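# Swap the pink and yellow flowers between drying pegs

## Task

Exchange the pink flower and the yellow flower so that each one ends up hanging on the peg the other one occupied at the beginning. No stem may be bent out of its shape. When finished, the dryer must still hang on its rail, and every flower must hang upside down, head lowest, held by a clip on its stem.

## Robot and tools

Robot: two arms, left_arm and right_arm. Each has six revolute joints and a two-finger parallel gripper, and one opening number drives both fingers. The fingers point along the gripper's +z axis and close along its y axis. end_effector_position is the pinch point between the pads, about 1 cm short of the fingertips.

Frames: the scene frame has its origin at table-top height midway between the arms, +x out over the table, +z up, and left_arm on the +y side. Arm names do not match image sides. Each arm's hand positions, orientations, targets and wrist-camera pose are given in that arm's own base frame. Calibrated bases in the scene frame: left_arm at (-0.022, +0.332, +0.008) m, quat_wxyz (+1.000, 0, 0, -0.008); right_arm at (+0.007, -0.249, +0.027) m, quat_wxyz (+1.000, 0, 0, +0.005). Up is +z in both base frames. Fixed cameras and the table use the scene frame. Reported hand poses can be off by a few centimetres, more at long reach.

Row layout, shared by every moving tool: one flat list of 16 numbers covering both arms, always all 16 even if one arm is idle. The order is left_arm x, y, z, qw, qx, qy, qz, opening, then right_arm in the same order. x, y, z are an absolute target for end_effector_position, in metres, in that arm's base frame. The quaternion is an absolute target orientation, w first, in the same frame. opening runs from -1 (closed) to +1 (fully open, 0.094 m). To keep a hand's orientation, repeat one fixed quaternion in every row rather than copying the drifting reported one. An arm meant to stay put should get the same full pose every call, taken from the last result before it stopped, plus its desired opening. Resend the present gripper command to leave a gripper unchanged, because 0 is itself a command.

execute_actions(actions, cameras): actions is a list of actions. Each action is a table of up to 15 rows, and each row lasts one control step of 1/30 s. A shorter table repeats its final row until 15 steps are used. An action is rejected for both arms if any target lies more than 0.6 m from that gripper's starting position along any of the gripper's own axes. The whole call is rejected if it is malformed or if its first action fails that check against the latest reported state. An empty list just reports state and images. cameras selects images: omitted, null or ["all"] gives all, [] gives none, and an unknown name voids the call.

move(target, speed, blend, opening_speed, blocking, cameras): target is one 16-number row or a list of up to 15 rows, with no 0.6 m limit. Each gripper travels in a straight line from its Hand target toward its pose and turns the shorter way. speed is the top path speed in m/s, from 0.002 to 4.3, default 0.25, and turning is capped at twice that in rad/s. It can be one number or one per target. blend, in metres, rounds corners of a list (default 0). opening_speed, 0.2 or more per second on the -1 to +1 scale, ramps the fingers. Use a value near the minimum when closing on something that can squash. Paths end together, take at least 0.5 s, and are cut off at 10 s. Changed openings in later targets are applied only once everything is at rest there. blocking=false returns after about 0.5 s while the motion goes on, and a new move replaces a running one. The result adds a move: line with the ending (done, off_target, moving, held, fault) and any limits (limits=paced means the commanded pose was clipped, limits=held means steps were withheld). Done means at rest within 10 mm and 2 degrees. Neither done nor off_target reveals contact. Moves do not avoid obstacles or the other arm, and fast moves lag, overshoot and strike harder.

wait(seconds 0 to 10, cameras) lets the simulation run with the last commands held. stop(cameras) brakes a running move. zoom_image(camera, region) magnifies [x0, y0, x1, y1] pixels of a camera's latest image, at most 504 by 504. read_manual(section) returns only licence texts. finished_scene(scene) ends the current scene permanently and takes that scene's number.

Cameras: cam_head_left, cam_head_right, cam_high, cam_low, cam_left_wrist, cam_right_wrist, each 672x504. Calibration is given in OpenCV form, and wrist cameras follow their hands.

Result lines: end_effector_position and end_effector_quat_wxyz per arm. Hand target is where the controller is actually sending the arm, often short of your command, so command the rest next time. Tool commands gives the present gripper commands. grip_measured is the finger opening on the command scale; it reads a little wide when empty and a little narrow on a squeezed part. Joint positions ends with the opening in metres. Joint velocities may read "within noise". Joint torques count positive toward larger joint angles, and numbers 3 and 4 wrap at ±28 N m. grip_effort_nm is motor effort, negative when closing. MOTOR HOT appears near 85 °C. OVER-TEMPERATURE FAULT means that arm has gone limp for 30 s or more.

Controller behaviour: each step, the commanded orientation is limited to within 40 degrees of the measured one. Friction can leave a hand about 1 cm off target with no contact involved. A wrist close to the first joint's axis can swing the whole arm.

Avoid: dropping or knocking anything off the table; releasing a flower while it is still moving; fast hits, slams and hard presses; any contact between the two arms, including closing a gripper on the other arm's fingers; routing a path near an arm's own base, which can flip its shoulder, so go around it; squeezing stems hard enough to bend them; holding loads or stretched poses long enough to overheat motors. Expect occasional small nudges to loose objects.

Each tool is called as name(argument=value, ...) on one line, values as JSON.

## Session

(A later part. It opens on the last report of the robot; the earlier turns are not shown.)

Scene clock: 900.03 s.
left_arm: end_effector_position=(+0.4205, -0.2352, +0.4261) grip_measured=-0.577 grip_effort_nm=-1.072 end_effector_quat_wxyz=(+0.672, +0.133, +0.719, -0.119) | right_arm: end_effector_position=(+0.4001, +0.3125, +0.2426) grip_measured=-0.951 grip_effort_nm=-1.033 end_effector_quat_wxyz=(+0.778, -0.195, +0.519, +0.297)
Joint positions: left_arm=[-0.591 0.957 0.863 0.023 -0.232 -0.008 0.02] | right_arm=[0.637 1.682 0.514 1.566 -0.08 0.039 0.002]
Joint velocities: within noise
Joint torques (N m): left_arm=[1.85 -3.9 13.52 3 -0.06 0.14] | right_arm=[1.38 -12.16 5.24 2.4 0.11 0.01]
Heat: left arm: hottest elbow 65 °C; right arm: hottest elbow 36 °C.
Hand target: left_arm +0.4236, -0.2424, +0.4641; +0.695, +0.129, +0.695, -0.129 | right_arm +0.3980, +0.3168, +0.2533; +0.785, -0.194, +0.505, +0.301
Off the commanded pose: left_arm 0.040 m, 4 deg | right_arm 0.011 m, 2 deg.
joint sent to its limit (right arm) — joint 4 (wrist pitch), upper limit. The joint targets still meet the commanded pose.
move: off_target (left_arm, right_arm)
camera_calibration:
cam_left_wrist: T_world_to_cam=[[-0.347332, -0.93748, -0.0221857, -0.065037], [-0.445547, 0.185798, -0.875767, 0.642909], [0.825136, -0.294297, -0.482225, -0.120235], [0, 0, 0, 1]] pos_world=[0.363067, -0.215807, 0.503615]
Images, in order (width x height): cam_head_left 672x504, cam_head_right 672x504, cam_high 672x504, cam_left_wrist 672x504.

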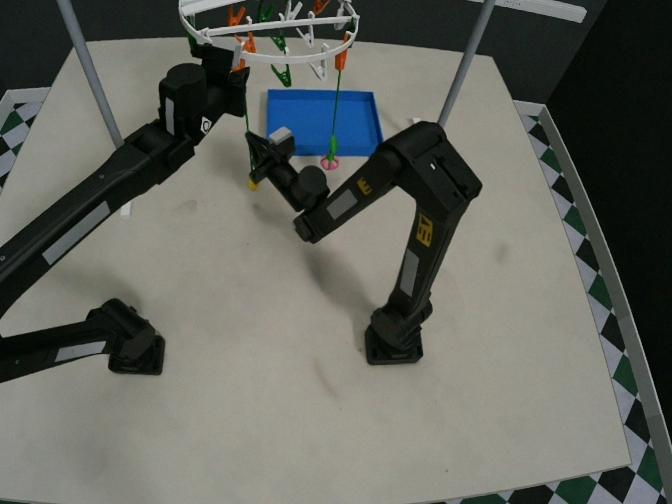

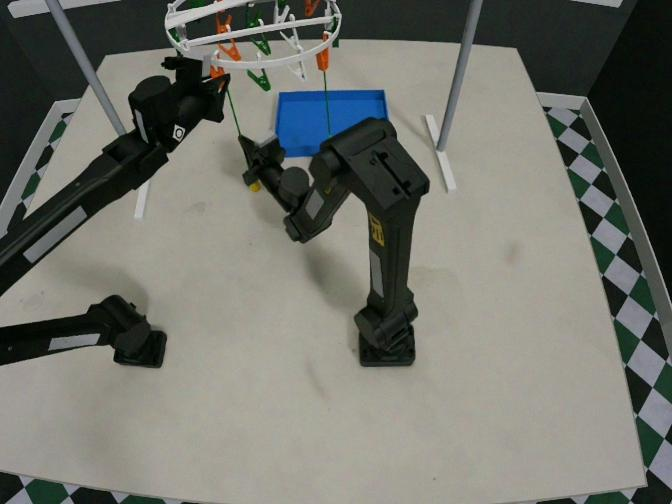

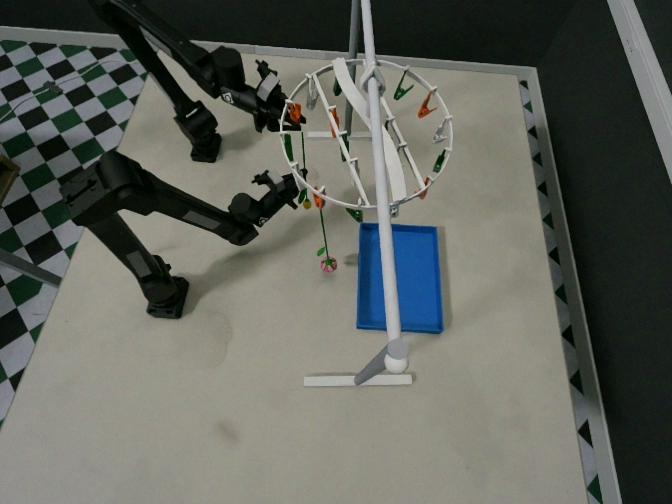

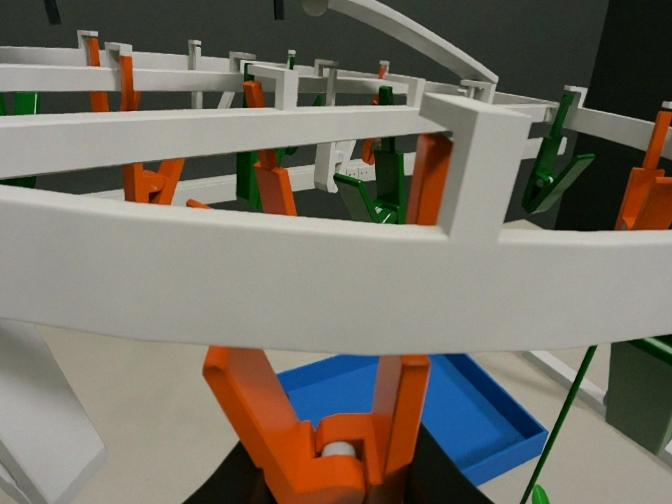

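move(target=[0.426,-0.244,0.465,0.695,0.1289,0.695,-0.1289,-0.72,0.390,0.317,0.253,0.787,-0.1925,0.501,0.3021,-0.98], speed=0.04, cameras=["cam_high"])

zoom_image(camera="cam_high", region=[285, 95, 315, 140])

Scene clock: 904.53 s.
left_arm: end_effector_position=(+0.4205, -0.2352, +0.4261) grip_measured=-0.577 grip_effort_nm=-1.067 end_effector_quat_wxyz=(+0.672, +0.133, +0.719, -0.119) | right_arm: end_effector_position=(+0.3960, +0.3156, +0.2486) grip_measured=-0.951 grip_effort_nm=-1.033 end_effector_quat_wxyz=(+0.780, -0.192, +0.514, +0.300)
Joint positions: left_arm=[-0.591 0.957 0.863 0.023 -0.232 -0.008 0.02] | right_arm=[0.651 1.67 0.514 1.566 -0.068 0.039 0.002]
Joint velocities: within noise
Joint torques (N m): left_arm=[1.9 -3.84 13.53 3.02 -0.06 0.14] | right_arm=[1.49 -12.04 4.04 2.41 0.1 -0.05]
Heat: left arm: hottest elbow 65 °C; right arm: hottest elbow 36 °C.
Hand target: left_arm +0.4236, -0.2424, +0.4641; +0.695, +0.129, +0.695, -0.129 | right_arm +0.3902, +0.3170, +0.2533; +0.784, -0.194, +0.506, +0.301
Off the commanded pose: left_arm 0.040 m, 4 deg | right_arm 0.008 m, 2 deg.
joint sent to its limit (right arm) — joint 4 (wrist pitch), upper limit. The joint targets still meet the commanded pose.
move: off_target (left_arm)
Images, in order (width x height): cam_high 672x504.

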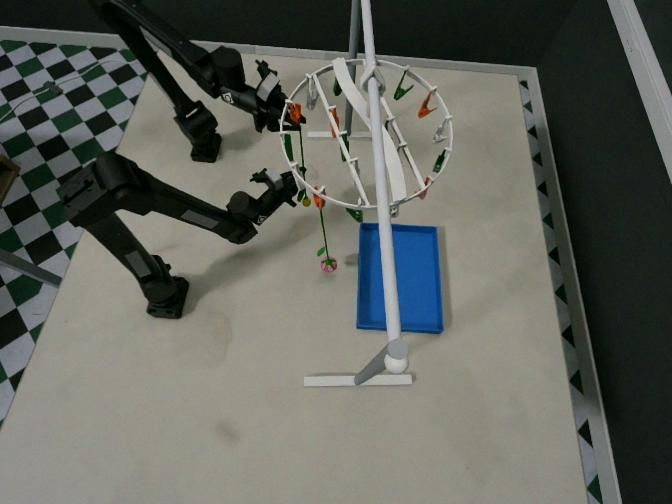

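Scaled by 11.200 from the camera's 672x504 image, which has a finer 960x720 frame.

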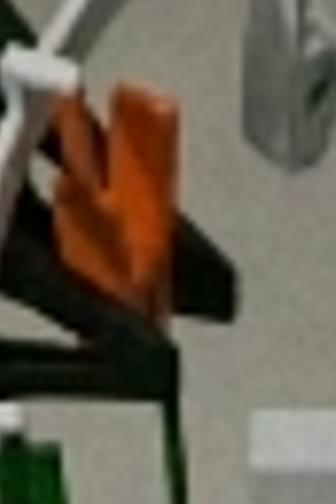

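move(target=[0.426,-0.244,0.465,0.695,0.1289,0.695,-0.1289,-0.72,0.391,0.3045,0.262,0.787,-0.1925,0.501,0.3021,-0.98], speed=0.03, cameras=["cam_high","cam_head_right","cam_left_wrist"])

zoom_image(camera="cam_high", region=[285, 95, 315, 140])

zoom_image(camera="cam_head_right", region=[200, 60, 250, 160])

Scene clock: 907.90 s.
left_arm: end_effector_position=(+0.4205, -0.2358, +0.4301) grip_measured=-0.577 grip_effort_nm=-1.062 end_effector_quat_wxyz=(+0.675, +0.133, +0.716, -0.121) | right_arm: end_effector_position=(+0.3919, +0.3108, +0.2575) grip_measured=-0.951 grip_effort_nm=-1.038 end_effector_quat_wxyz=(+0.784, -0.197, +0.505, +0.303)
Joint positions: left_arm=[-0.592 0.957 0.868 0.027 -0.232 -0.008 0.02] | right_arm=[0.64 1.643 0.503 1.566 -0.091 0.039 0.002]
Joint velocities: within noise
Joint torques (N m): left_arm=[1.96 -3.72 13.26 2.85 -0.06 0.14] | right_arm=[-0.21 -12.04 3.85 2.15 -0.05 0.07]
Heat: left arm: hottest elbow 66 °C; right arm: hottest elbow 36 °C.
Hand target: left_arm +0.4240, -0.2428, +0.4641; +0.695, +0.129, +0.695, -0.129 | right_arm +0.3910, +0.3047, +0.2620; +0.787, -0.193, +0.501, +0.302
Off the commanded pose: left_arm 0.036 m, 4 deg | right_arm 0.008 m, 1 deg.
move: off_target (left_arm)
camera_calibration:
cam_left_wrist: T_world_to_cam=[[-0.348303, -0.937165, -0.0201522, -0.0659296], [-0.438926, 0.18205, -0.879887, 0.644654], [0.828269, -0.297622, -0.474755, -0.123841], [0, 0, 0, 1]] pos_world=[0.362566, -0.216004, 0.5071]
Images, in order (width x height): cam_head_right 672x504, cam_high 672x504, cam_left_wrist 672x504.

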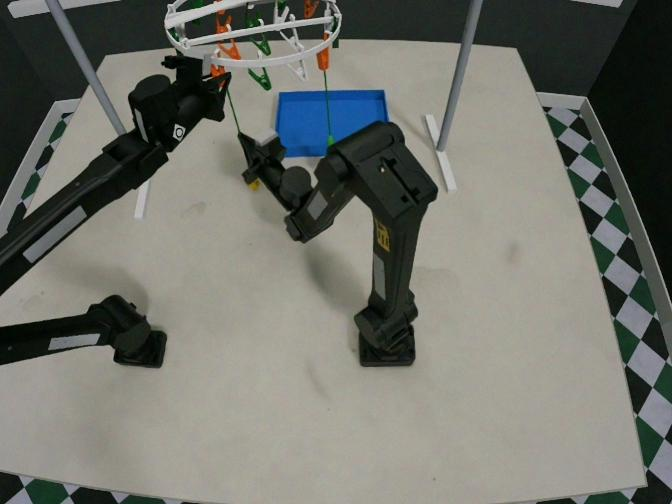

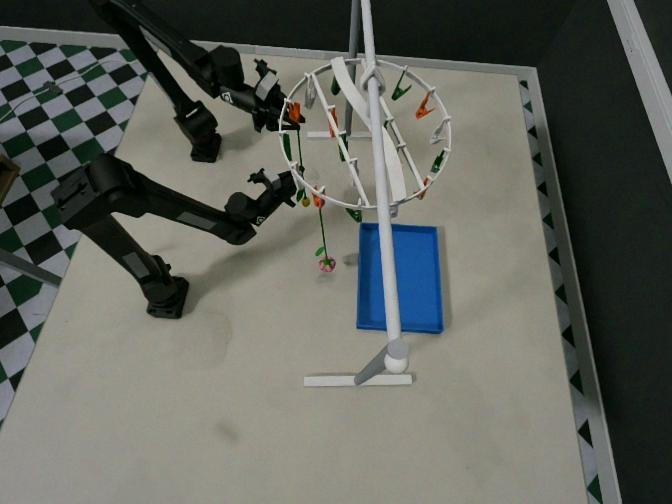

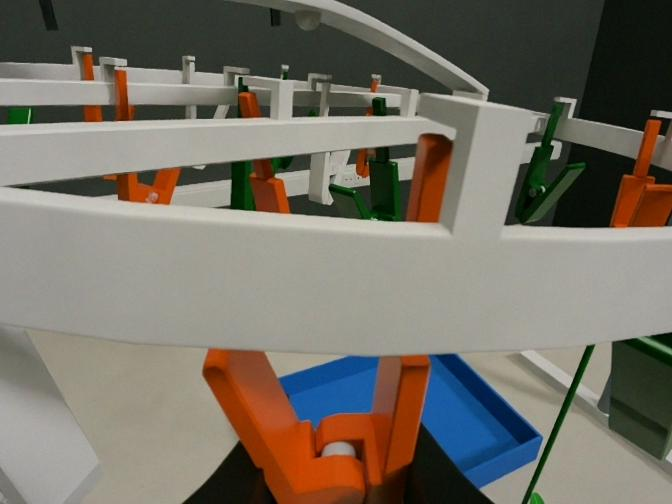

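Scaled by 11.200 from the camera's 672x504 image, which has a finer 960x720 frame.

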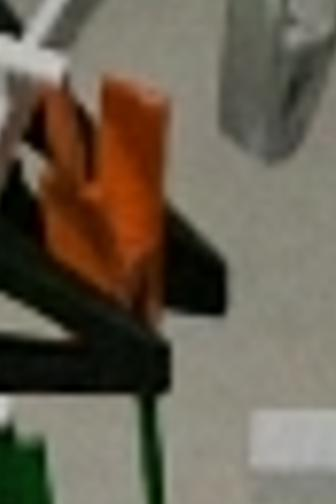

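Scaled by 5.040 from the camera's 672x504 image, which has a finer 960x720 frame.

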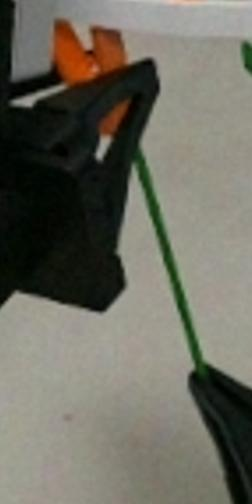

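move(target=[[0.426,-0.244,0.465,0.695,0.1289,0.695,-0.1289,0.0,0.391,0.3045,0.262,0.787,-0.1925,0.501,0.3021,-0.98],[0.37,-0.222,0.463,0.695,0.1289,0.695,-0.1289,0.0,0.391,0.3045,0.262,0.787,-0.1925,0.501,0.3021,-0.98]], speed=0.06, opening_speed=0.4, cameras=["cam_left_wrist","cam_high"])

zoom_image(camera="cam_left_wrist", region=[270, 300, 430, 504])

zoom_image(camera="cam_high", region=[285, 95, 315, 140])

Scene clock: 915.10 s.
left_arm: end_effector_position=(+0.3750, -0.2206, +0.4602) grip_measured=-0.002 grip_effort_nm=0.051 end_effector_quat_wxyz=(+0.695, +0.124, +0.697, -0.129) | right_arm: end_effector_position=(+0.3915, +0.3105, +0.2595) grip_measured=-0.951 grip_effort_nm=-1.028 end_effector_quat_wxyz=(+0.785, -0.196, +0.504, +0.303)
Joint positions: left_arm=[-0.641 0.814 0.836 -0.023 -0.281 -0.008 0.047] | right_arm=[0.64 1.639 0.503 1.566 -0.091 0.039 0.002]
Joint velocities: within noise
Joint torques (N m): left_arm=[1.96 -3.78 9.29 1.62 -0.05 0.15] | right_arm=[-0.38 -11.63 3.95 2.11 -0.04 0.08]
Heat: left arm: hottest elbow 65 °C; right arm: hottest elbow 36 °C.
Hand target: left_arm +0.3700, -0.2219, +0.4632; +0.695, +0.129, +0.695, -0.129 | right_arm +0.3910, +0.3046, +0.2620; +0.788, -0.193, +0.501, +0.302
Off the commanded pose: left_arm 0.006 m, 1 deg | right_arm 0.006 m, 1 deg.
move: done
camera_calibration:
cam_left_wrist: T_world_to_cam=[[-0.346568, -0.938002, -0.00654055, -0.0740822], [-0.394279, 0.151996, -0.906334, 0.637159], [0.851137, -0.311528, -0.422511, -0.102944], [0, 0, 0, 1]] pos_world=[0.313163, -0.198405, 0.5335]
Images, in order (width x height): cam_high 672x504, cam_left_wrist 672x504.

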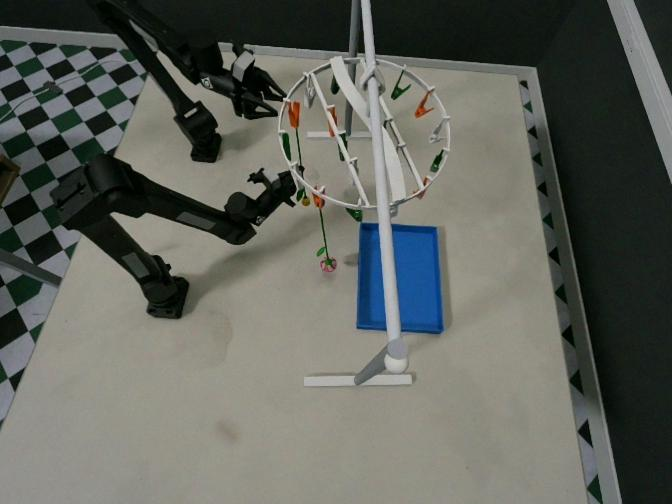

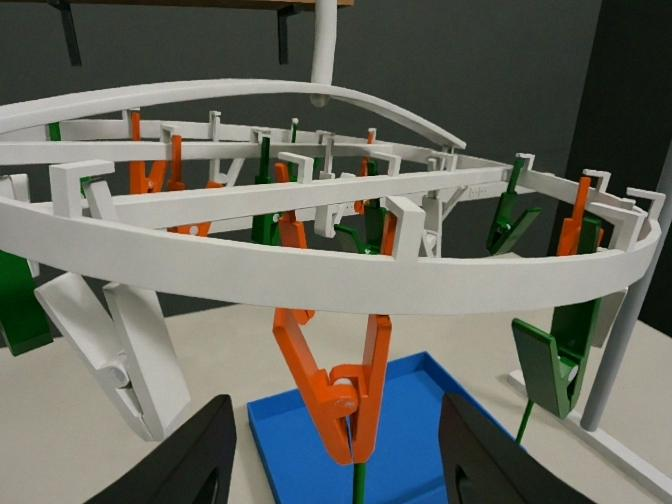

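Scaled by 2.471 from the camera's 672x504 image, which has a finer 960x720 frame.

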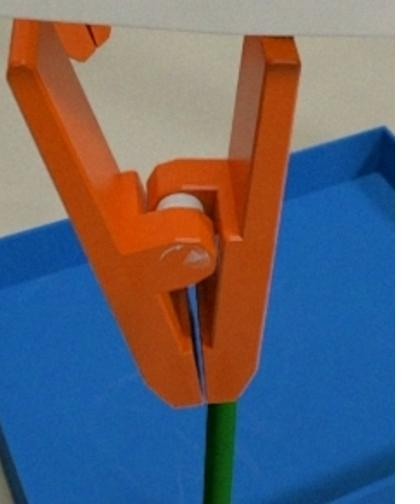

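Scaled by 11.200 from the camera's 672x504 image, which has a finer 960x720 frame.

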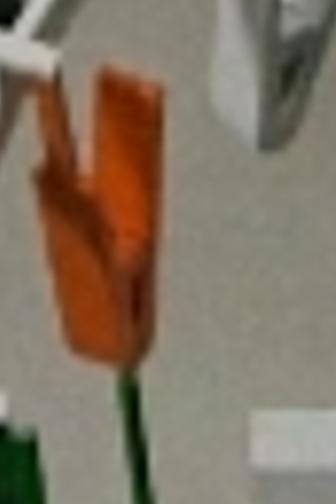

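move(target=[[0.37,-0.222,0.463,0.695,0.1289,0.695,-0.1289,0.3,0.393,0.309,0.218,0.787,-0.1925,0.501,0.3021,-0.98],[0.404,-0.221,0.463,0.695,0.1289,0.695,-0.1289,0.3,0.393,0.309,0.218,0.787,-0.1925,0.501,0.3021,-0.98],[0.422,-0.235,0.465,0.695,0.1289,0.695,-0.1289,0.3,0.393,0.309,0.218,0.787,-0.1925,0.501,0.3021,-0.98],[0.426,-0.244,0.465,0.695,0.1289,0.695,-0.1289,0.3,0.393,0.309,0.218,0.787,-0.1925,0.501,0.3021,-0.98]], speed=0.06, cameras=["cam_left_wrist"])

Scene clock: 921.40 s.
left_arm: end_effector_position=(+0.4201, -0.2350, +0.4265) grip_measured=+0.298 grip_effort_nm=0.046 end_effector_quat_wxyz=(+0.672, +0.133, +0.718, -0.119) | right_arm: end_effector_position=(+0.3938, +0.3120, +0.2257) grip_measured=-0.951 grip_effort_nm=-1.038 end_effector_quat_wxyz=(+0.765, -0.204, +0.533, +0.297)
Joint positions: left_arm=[-0.591 0.955 0.862 0.023 -0.231 -0.008 0.061] | right_arm=[0.64 1.698 0.488 1.566 -0.091 0.039 0.002]
Joint velocities: within noise
Joint torques (N m): left_arm=[1.85 -3.72 13.5 3.04 -0.06 0.13] | right_arm=[0.32 -9.82 3.34 2.4 0.1 -0.02]
Heat: left arm: hottest elbow 66 °C; right arm: hottest elbow 36 °C.
Hand target: left_arm +0.4235, -0.2424, +0.4641; +0.695, +0.129, +0.695, -0.129 | right_arm +0.3931, +0.3092, +0.2187; +0.764, -0.205, +0.537, +0.293
Off the commanded pose: left_arm 0.040 m, 4 deg | right_arm 0.008 m, 5 deg.
joint sent to its limit (right arm) — joint 4 (wrist pitch), upper limit. The joint targets are off in orientation, not in position.
move: off_target (left_arm, right_arm)
camera_calibration:
cam_left_wrist: T_world_to_cam=[[-0.347708, -0.937338, -0.0222847, -0.0647967], [-0.444501, 0.185723, -0.876314, 0.642877], [0.825541, -0.294796, -0.481225, -0.12033], [0, 0, 0, 1]] pos_world=[0.362566, -0.215606, 0.504013]
Images, in order (width x height): cam_left_wrist 672x504.

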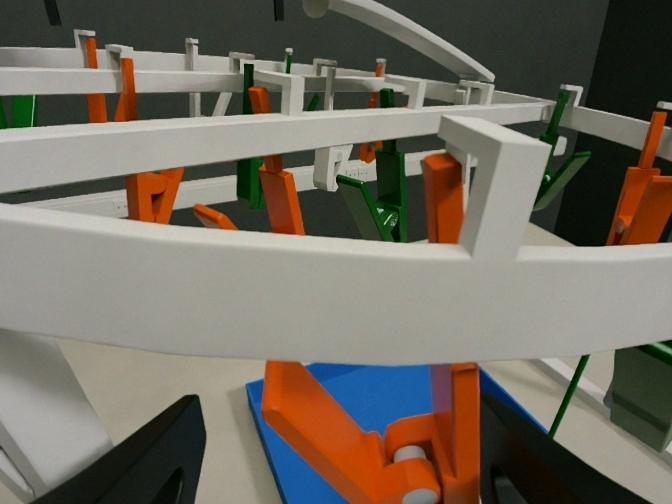

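move(target=[0.426,-0.244,0.465,0.695,0.1289,0.695,-0.1289,-0.72,0.393,0.309,0.218,0.787,-0.1925,0.501,0.3021,-0.98], opening_speed=0.4, cameras=["cam_left_wrist"])

move(target=[0.426,-0.244,0.465,0.695,0.1289,0.695,-0.1289,-0.72,0.3945,0.311,0.25,0.787,-0.1925,0.501,0.3021,-0.98], speed=0.04, cameras=["cam_high"])

zoom_image(camera="cam_high", region=[285, 95, 315, 140])

Scene clock: 926.43 s.
left_arm: end_effector_position=(+0.4205, -0.2352, +0.4261) grip_measured=-0.574 grip_effort_nm=-1.057 end_effector_quat_wxyz=(+0.672, +0.133, +0.719, -0.119) | right_arm: end_effector_position=(+0.3938, +0.3120, +0.2257) grip_measured=-0.951 grip_effort_nm=-1.033 end_effector_quat_wxyz=(+0.765, -0.204, +0.533, +0.297)
Joint positions: left_arm=[-0.591 0.957 0.863 0.023 -0.232 -0.008 0.02] | right_arm=[0.64 1.698 0.488 1.566 -0.091 0.039 0.002]
Joint velocities: within noise
Joint torques (N m): left_arm=[1.9 -3.9 13.55 2.99 -0.06 0.14] | right_arm=[0.26 -10.05 3.4 2.43 0.1 -0.01]
Heat: left arm: hottest elbow 66 °C; right arm: hottest elbow 36 °C.
Hand target: left_arm +0.4236, -0.2424, +0.4640; +0.695, +0.129, +0.695, -0.129 | right_arm +0.3931, +0.3092, +0.2187; +0.764, -0.205, +0.537, +0.293
Off the commanded pose: left_arm 0.040 m, 4 deg | right_arm 0.008 m, 5 deg.
joint sent to its limit (right arm) — joint 4 (wrist pitch), upper limit. The joint targets are off in orientation, not in position.
move: off_target (left_arm, right_arm)
camera_calibration:
cam_left_wrist: T_world_to_cam=[[-0.34742, -0.937436, -0.0226381, -0.0647679], [-0.445369, 0.186206, -0.87577, 0.642934], [0.825194, -0.294178, -0.482197, -0.120245], [0, 0, 0, 1]] pos_world=[0.363067, -0.215807, 0.503614]
Images, in order (width x height): cam_left_wrist 672x504.

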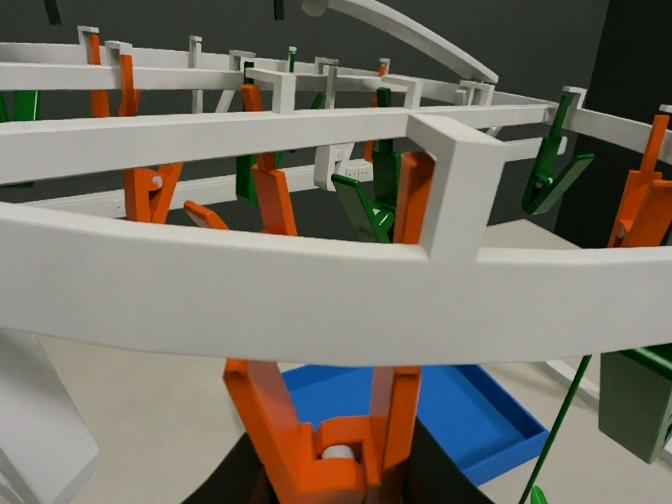

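Scene clock: 927.93 s.
left_arm: end_effector_position=(+0.4205, -0.2352, +0.4261) grip_measured=-0.574 grip_effort_nm=-1.057 end_effector_quat_wxyz=(+0.672, +0.133, +0.719, -0.119) | right_arm: end_effector_position=(+0.3922, +0.3102, +0.2373) grip_measured=-0.951 grip_effort_nm=-1.023 end_effector_quat_wxyz=(+0.772, -0.200, +0.524, +0.299)
Joint positions: left_arm=[-0.591 0.957 0.863 0.023 -0.232 -0.008 0.02] | right_arm=[0.64 1.674 0.488 1.566 -0.087 0.039 0.002]
Joint velocities: within noise
Joint torques (N m): left_arm=[1.9 -3.84 13.53 3 -0.06 0.14] | right_arm=[0.56 -11.93 5.48 2.41 0.11 0.02]
Heat: left arm: hottest elbow 66 °C; right arm: hottest elbow 36 °C.
Hand target: left_arm +0.4236, -0.2424, +0.4640; +0.695, +0.129, +0.695, -0.129 | right_arm +0.3943, +0.3110, +0.2503; +0.783, -0.195, +0.509, +0.300
Off the commanded pose: left_arm 0.040 m, 4 deg | right_arm 0.013 m, 3 deg.
joint sent to its limit (right arm) — joint 4 (wrist pitch), upper limit. The joint targets still meet the commanded pose.
move: off_target (left_arm, right_arm)
Images, in order (width x height): cam_high 672x504.

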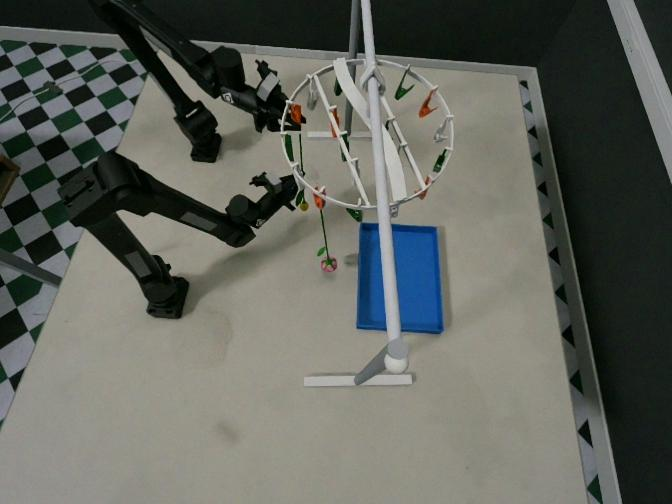

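Scaled by 11.200 from the camera's 672x504 image, which has a finer 960x720 frame.

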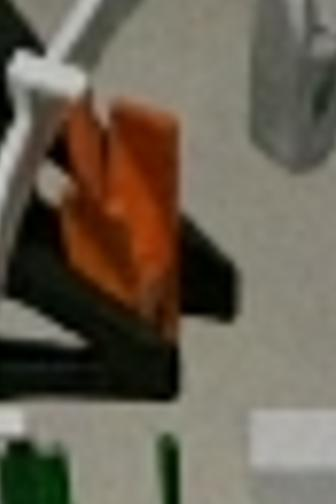

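move(target=[[0.426,-0.244,0.465,0.695,0.1289,0.695,-0.1289,-0.72,0.396,0.321,0.248,0.787,-0.1925,0.501,0.3021,-0.98],[0.426,-0.244,0.465,0.695,0.1289,0.695,-0.1289,-0.72,0.396,0.32,0.268,0.787,-0.1925,0.501,0.3021,-0.98]], speed=0.03, cameras=["cam_high","cam_head_right"])

zoom_image(camera="cam_high", region=[285, 95, 315, 140])

zoom_image(camera="cam_head_right", region=[200, 60, 250, 160])

Scene clock: 933.93 s.
left_arm: end_effector_position=(+0.4206, -0.2352, +0.4280) grip_measured=-0.575 grip_effort_nm=-1.062 end_effector_quat_wxyz=(+0.673, +0.133, +0.717, -0.119) | right_arm: end_effector_position=(+0.3910, +0.3114, +0.2524) grip_measured=-0.951 grip_effort_nm=-1.028 end_effector_quat_wxyz=(+0.778, -0.193, +0.517, +0.299)
Joint positions: left_arm=[-0.591 0.957 0.865 0.025 -0.232 -0.008 0.02] | right_arm=[0.65 1.638 0.496 1.546 -0.07 0.039 0.002]
Joint velocities: within noise
Joint torques (N m): left_arm=[1.9 -3.84 13.39 2.93 -0.05 0.14] | right_arm=[1.2 -11.46 7.09 1.54 0.04 -0.04]
Heat: left arm: hottest elbow 67 °C; right arm: hottest elbow 36 °C.
Hand target: left_arm +0.4238, -0.2426, +0.4641; +0.695, +0.129, +0.695, -0.129 | right_arm +0.3954, +0.3195, +0.2681; +0.788, -0.192, +0.501, +0.302
Off the commanded pose: left_arm 0.038 m, 4 deg | right_arm 0.018 m, 2 deg.
move: off_target (left_arm, right_arm)
Images, in order (width x height): cam_head_right 672x504, cam_high 672x504.

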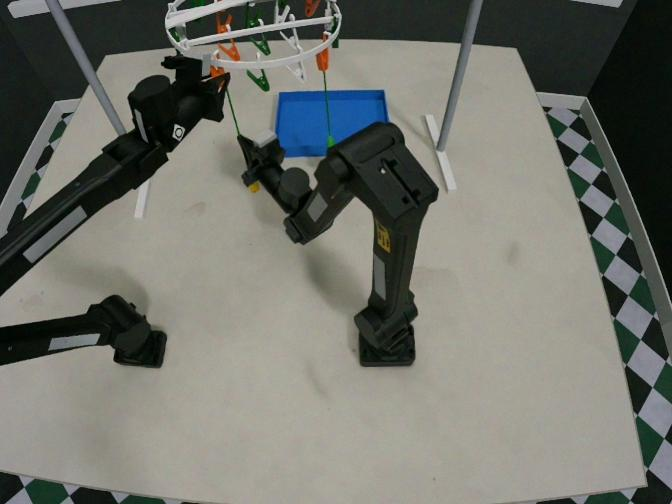

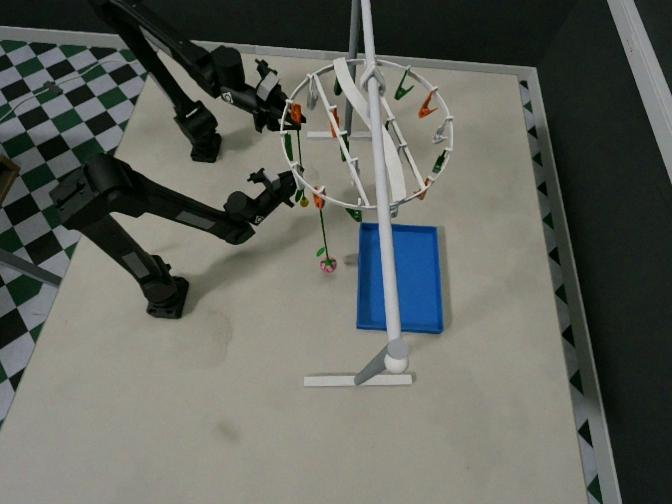

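Scaled by 11.200 from the camera's 672x504 image, which has a finer 960x720 frame.

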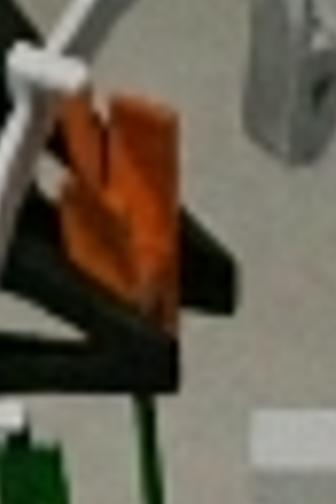

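Scaled by 5.040 from the camera's 672x504 image, which has a finer 960x720 frame.

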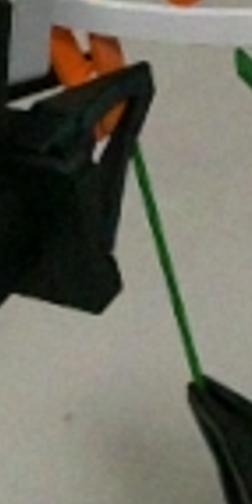

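move(target=[[0.426,-0.244,0.465,0.695,0.1289,0.695,-0.1289,-0.72,0.398,0.324,0.238,0.787,-0.1925,0.501,0.3021,-0.98]], speed=0.03, cameras=["cam_high","cam_head_right"])

zoom_image(camera="cam_high", region=[285, 95, 315, 140])

Scene clock: 939.73 s.
left_arm: end_effector_position=(+0.4206, -0.2352, +0.4280) grip_measured=-0.575 grip_effort_nm=-1.062 end_effector_quat_wxyz=(+0.673, +0.133, +0.717, -0.119) | right_arm: end_effector_position=(+0.3939, +0.3147, +0.2304) grip_measured=-0.951 grip_effort_nm=-1.038 end_effector_quat_wxyz=(+0.769, -0.197, +0.531, +0.297)
Joint positions: left_arm=[-0.591 0.957 0.865 0.025 -0.232 -0.008 0.02] | right_arm=[0.653 1.693 0.496 1.565 -0.066 0.039 0.002]
Joint velocities: within noise
Joint torques (N m): left_arm=[1.9 -3.78 13.41 2.93 -0.05 0.14] | right_arm=[1.49 -9.88 6.48 2.45 0.1 -0.07]
Heat: left arm: hottest elbow 70 °C; right arm: hottest elbow 36 °C.
Hand target: left_arm +0.4237, -0.2425, +0.4642; +0.695, +0.129, +0.695, -0.129 | right_arm +0.3977, +0.3238, +0.2385; +0.778, -0.198, +0.516, +0.299
Off the commanded pose: left_arm 0.038 m, 4 deg | right_arm 0.013 m, 4 deg.
joint sent to its limit (right arm) — joint 4 (wrist pitch), upper limit. The joint targets still meet the commanded pose.
move: off_target (left_arm, right_arm)
Images, in order (width x height): cam_head_right 672x504, cam_high 672x504.

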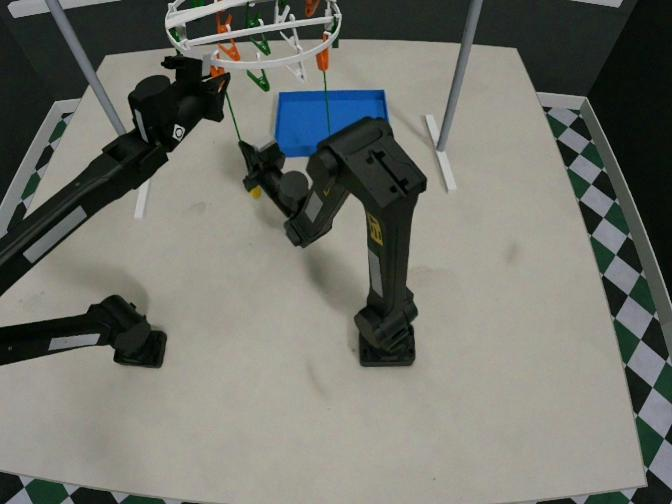

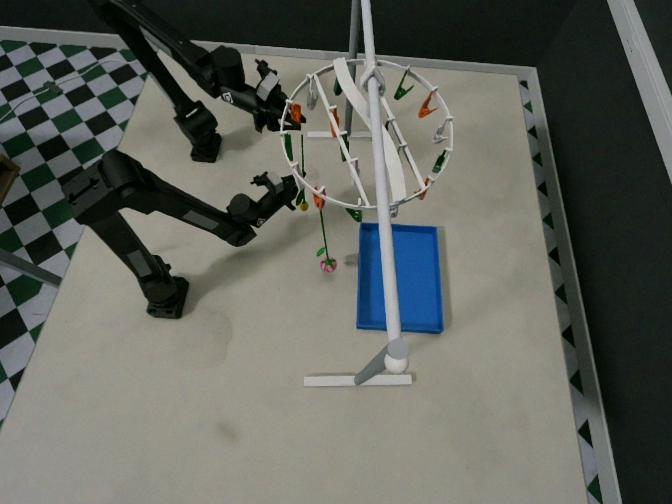

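Scaled by 11.200 from the camera's 672x504 image, which has a finer 960x720 frame.

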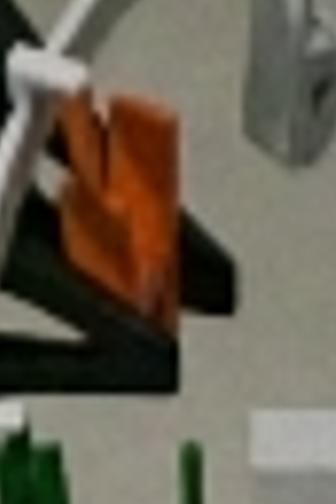

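move(target=[[0.426,-0.244,0.465,0.695,0.1289,0.695,-0.1289,-0.72,0.398,0.3225,0.256,0.787,-0.1925,0.501,0.3021,-0.98],[0.426,-0.244,0.465,0.695,0.1289,0.695,-0.1289,-0.72,0.398,0.3225,0.268,0.787,-0.1925,0.501,0.3021,-0.98]], speed=0.03, cameras=["cam_high","cam_head_right"])

zoom_image(camera="cam_high", region=[285, 95, 315, 140])

Scene clock: 943.43 s.
left_arm: end_effector_position=(+0.4207, -0.2353, +0.4285) grip_measured=-0.575 grip_effort_nm=-1.067 end_effector_quat_wxyz=(+0.674, +0.133, +0.717, -0.120) | right_arm: end_effector_position=(+0.3929, +0.3142, +0.2524) grip_measured=-0.951 grip_effort_nm=-1.033 end_effector_quat_wxyz=(+0.778, -0.193, +0.517, +0.300)
Joint positions: left_arm=[-0.591 0.957 0.866 0.025 -0.232 -0.008 0.02] | right_arm=[0.653 1.644 0.504 1.543 -0.066 0.039 0.002]
Joint velocities: within noise
Joint torques (N m): left_arm=[1.85 -3.72 13.37 2.91 -0.05 0.14] | right_arm=[1.03 -11.81 7.1 1.51 -0.02 -0.04]
Heat: left arm: hottest elbow 71 °C; right arm: hottest elbow 36 °C.
Hand target: left_arm +0.4238, -0.2425, +0.4643; +0.695, +0.129, +0.695, -0.129 | right_arm +0.3974, +0.3220, +0.2681; +0.788, -0.192, +0.501, +0.302
Off the commanded pose: left_arm 0.038 m, 4 deg | right_arm 0.018 m, 2 deg.
move: off_target (left_arm, right_arm)
Images, in order (width x height): cam_head_right 672x504, cam_high 672x504.

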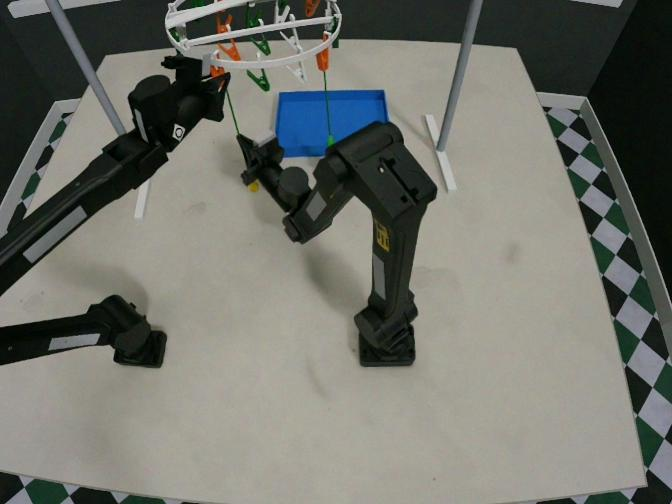

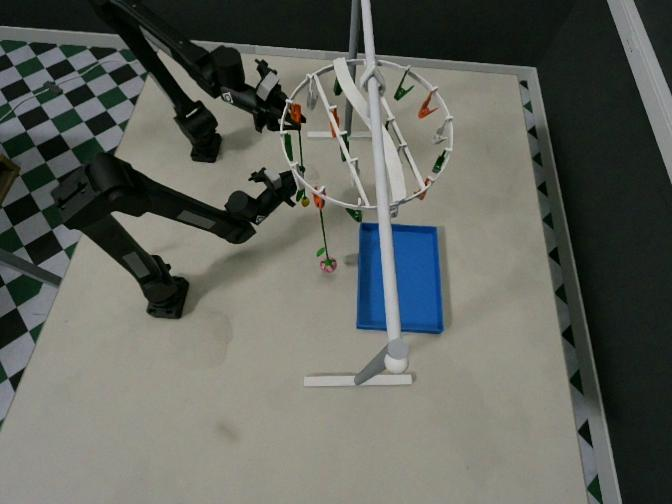

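Scaled by 11.200 from the camera's 672x504 image, which has a finer 960x720 frame.

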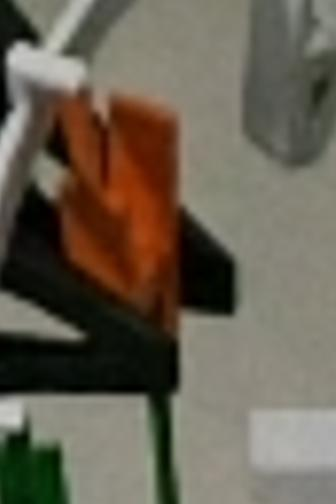

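move(target=[[0.426,-0.244,0.465,0.695,0.1289,0.695,-0.1289,-0.72,0.398,0.3225,0.276,0.787,-0.1925,0.501,0.3021,-0.98]], speed=0.03, cameras=["cam_high","cam_head_left","cam_head_right"])

zoom_image(camera="cam_high", region=[285, 95, 315, 140])

zoom_image(camera="cam_head_right", region=[205, 65, 245, 125])

Scene clock: 949.70 s.
left_arm: end_effector_position=(+0.4209, -0.2354, +0.4309) grip_measured=-0.575 grip_effort_nm=-1.067 end_effector_quat_wxyz=(+0.675, +0.132, +0.716, -0.120) | right_arm: end_effector_position=(+0.3931, +0.3144, +0.2561) grip_measured=-0.951 grip_effort_nm=-1.028 end_effector_quat_wxyz=(+0.776, -0.194, +0.521, +0.299)
Joint positions: left_arm=[-0.591 0.957 0.869 0.027 -0.232 -0.008 0.02] | right_arm=[0.653 1.62 0.504 1.509 -0.066 0.039 0.002]
Joint velocities: within noise
Joint torques (N m): left_arm=[1.85 -3.72 13.18 2.84 -0.06 0.13] | right_arm=[1.03 -11.75 7.51 1.65 -0.01 -0.03]
Heat: left arm: hottest elbow 72 °C; right arm: hottest elbow 37 °C.
Hand target: left_arm +0.4241, -0.2428, +0.4643; +0.695, +0.129, +0.695, -0.129 | right_arm +0.3972, +0.3219, +0.2760; +0.787, -0.192, +0.501, +0.302
Off the commanded pose: left_arm 0.035 m, 3 deg | right_arm 0.022 m, 3 deg.
move: off_target (left_arm, right_arm)
Images, in order (width x height): cam_head_left 672x504, cam_head_right 672x504, cam_high 672x504.

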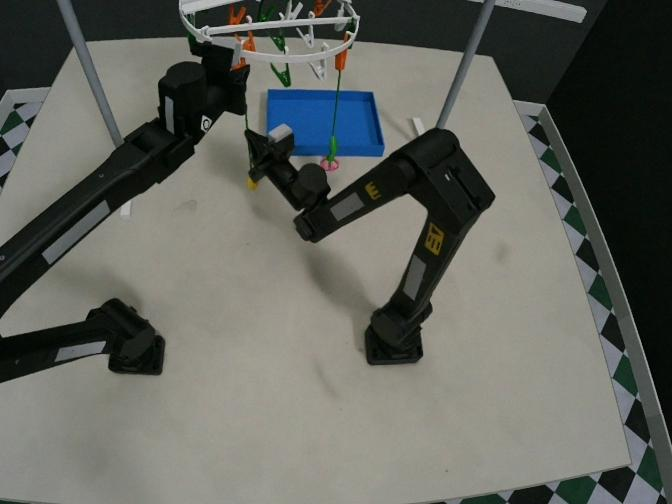

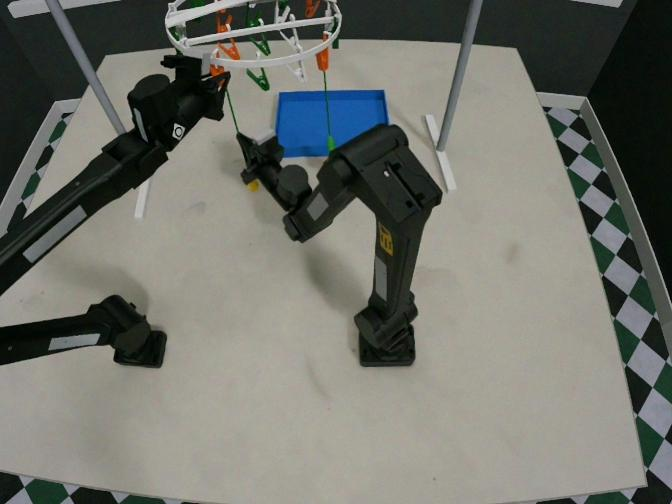

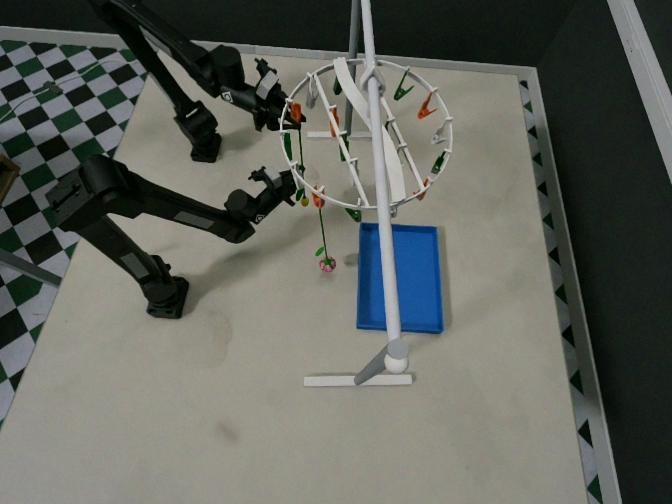

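Scaled by 11.200 from the camera's 672x504 image, which has a finer 960x720 frame.

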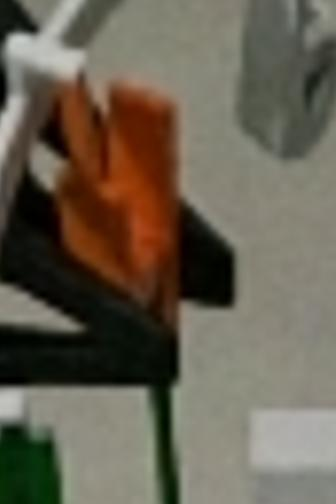

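Scaled by 8.400 from the camera's 672x504 image, which has a finer 960x720 frame.

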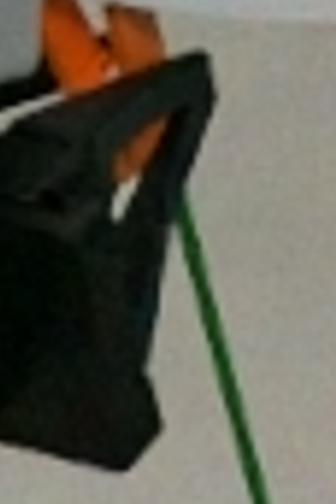

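move(target=[[0.426,-0.244,0.465,0.695,0.1289,0.695,-0.1289,-0.72,0.392,0.304,0.245,0.787,-0.1925,0.501,0.3021,-0.98],[0.426,-0.244,0.465,0.695,0.1289,0.695,-0.1289,-0.72,0.390,0.3045,0.256,0.787,-0.1925,0.501,0.3021,-0.98]], speed=0.03, cameras=["cam_high","cam_head_right","cam_left_wrist"])

zoom_image(camera="cam_high", region=[285, 95, 315, 140])

zoom_image(camera="cam_left_wrist", region=[240, 344, 440, 504])

Scene clock: 985.50 s.
left_arm: end_effector_position=(+0.4212, -0.2358, +0.4316) grip_measured=-0.575 grip_effort_nm=-1.062 end_effector_quat_wxyz=(+0.676, +0.132, +0.715, -0.121) | right_arm: end_effector_position=(+0.3909, +0.3094, +0.2538) grip_measured=-0.951 grip_effort_nm=-1.033 end_effector_quat_wxyz=(+0.781, -0.198, +0.509, +0.302)
Joint positions: left_arm=[-0.591 0.958 0.87 0.03 -0.232 -0.008 0.02] | right_arm=[0.638 1.644 0.496 1.565 -0.093 0.039 0.002]
Joint velocities: within noise
Joint torques (N m): left_arm=[1.85 -3.84 13.15 2.73 -0.05 0.14] | right_arm=[0.15 -11.22 3.89 2.41 0.07 0.06]
Heat: left arm: hottest elbow 74 °C; right arm: hottest elbow 40 °C.
Hand target: left_arm +0.4242, -0.2429, +0.4643; +0.695, +0.129, +0.695, -0.129 | right_arm +0.3901, +0.3046, +0.2563; +0.785, -0.194, +0.506, +0.301
Off the commanded pose: left_arm 0.035 m, 3 deg | right_arm 0.005 m, 1 deg.
joint sent to its limit (right arm) — joint 4 (wrist pitch), upper limit. The joint targets still meet the commanded pose.
move: off_target (left_arm)
camera_calibration:
cam_left_wrist: T_world_to_cam=[[-0.347514, -0.937472, -0.0195094, -0.0663513], [-0.435903, 0.179937, -0.881822, 0.64538], [0.830194, -0.297941, -0.471178, -0.126115], [0, 0, 0, 1]] pos_world=[0.362965, -0.215905, 0.508393]
Images, in order (width x height): cam_head_right 672x504, cam_high 672x504, cam_left_wrist 672x504.

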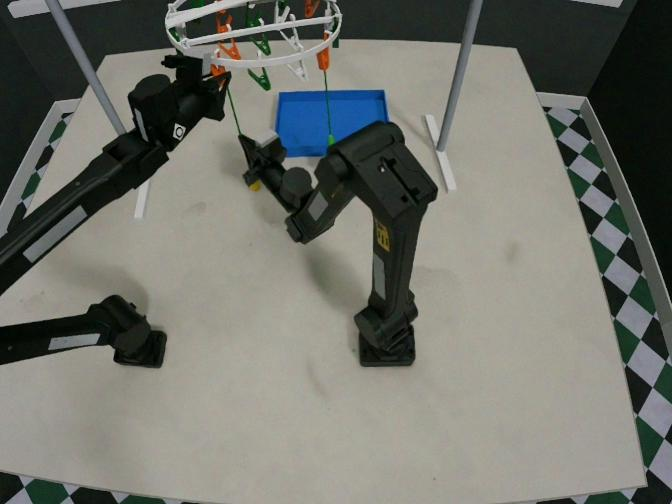

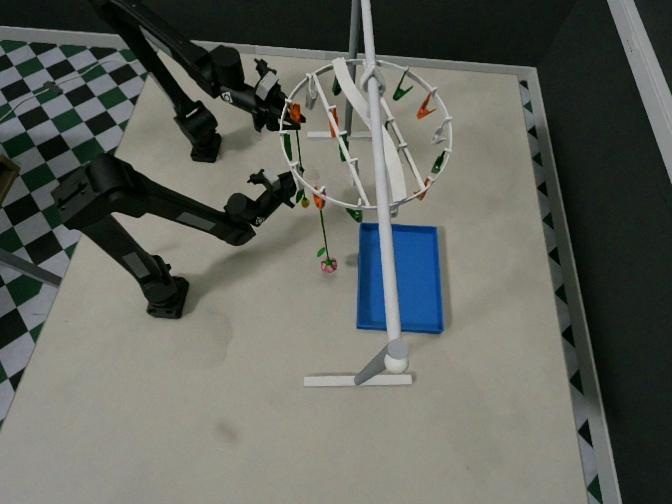

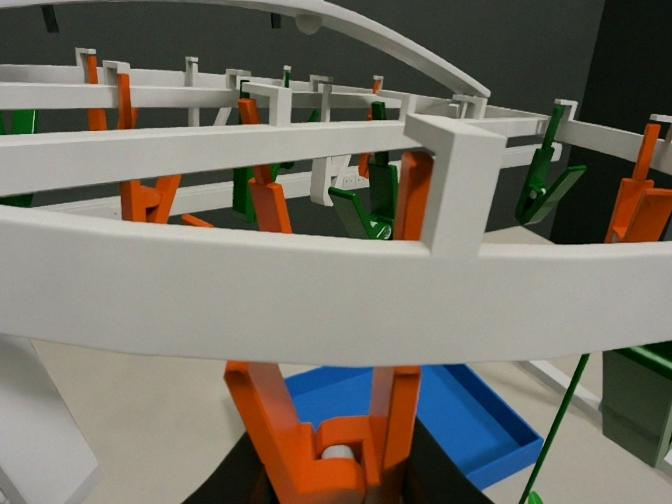

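Scaled by 11.200 from the camera's 672x504 image, which has a finer 960x720 frame.

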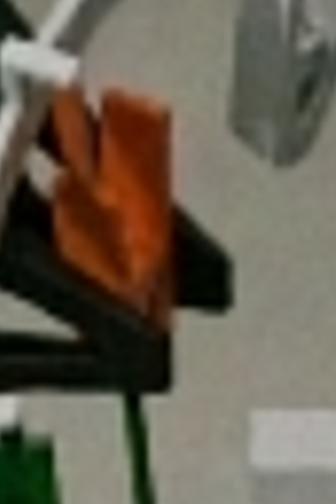

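Scaled by 2.520 from the camera's 672x504 image, which has a finer 960x720 frame.

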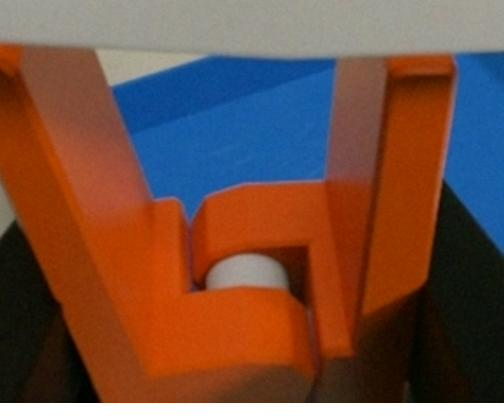

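move(target=[[0.426,-0.244,0.465,0.695,0.1289,0.695,-0.1289,-0.72,0.390,0.3055,0.268,0.787,-0.1925,0.501,0.3021,-0.98]], speed=0.03, cameras=["cam_high"])

zoom_image(camera="cam_high", region=[285, 95, 315, 140])

Scene clock: 988.93 s.
left_arm: end_effector_position=(+0.4214, -0.2360, +0.4348) grip_measured=-0.575 grip_effort_nm=-1.067 end_effector_quat_wxyz=(+0.678, +0.131, +0.713, -0.122) | right_arm: end_effector_position=(+0.3900, +0.3085, +0.2604) grip_measured=-0.951 grip_effort_nm=-1.038 end_effector_quat_wxyz=(+0.783, -0.197, +0.506, +0.302)
Joint positions: left_arm=[-0.591 0.958 0.875 0.031 -0.232 -0.008 0.02] | right_arm=[0.638 1.624 0.496 1.553 -0.092 0.039 0.002]
Joint velocities: within noise
Joint torques (N m): left_arm=[1.85 -3.78 12.85 2.71 -0.05 0.14] | right_arm=[0.26 -12.04 4.63 1.72 0.11 0.06]
Heat: left arm: hottest elbow 75 °C; right arm: hottest elbow 39 °C.
Hand target: left_arm +0.4244, -0.2430, +0.4642; +0.695, +0.129, +0.695, -0.129 | right_arm +0.3900, +0.3055, +0.2679; +0.788, -0.193, +0.501, +0.302
Off the commanded pose: left_arm 0.032 m, 3 deg | right_arm 0.008 m, 1 deg.
move: off_target (left_arm)
Images, in order (width x height): cam_high 672x504.

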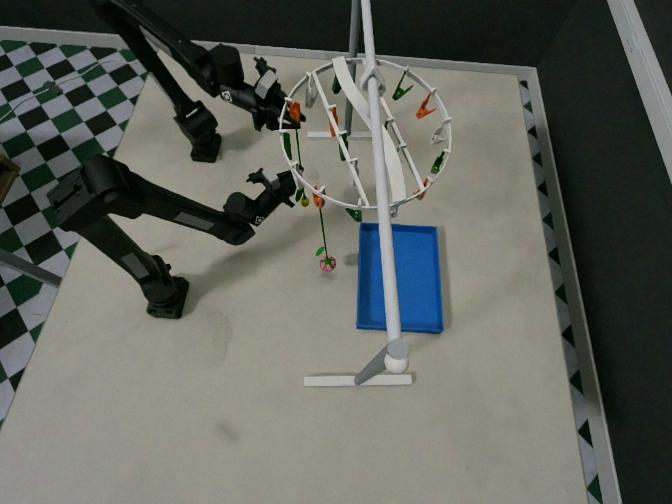

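Scaled by 11.200 from the camera's 672x504 image, which has a finer 960x720 frame.

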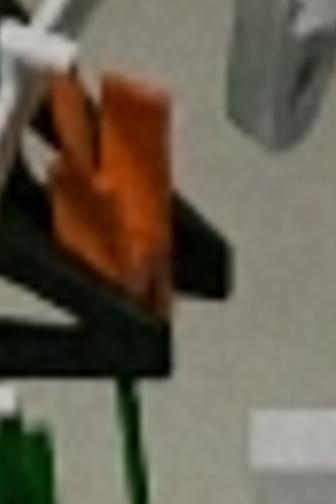

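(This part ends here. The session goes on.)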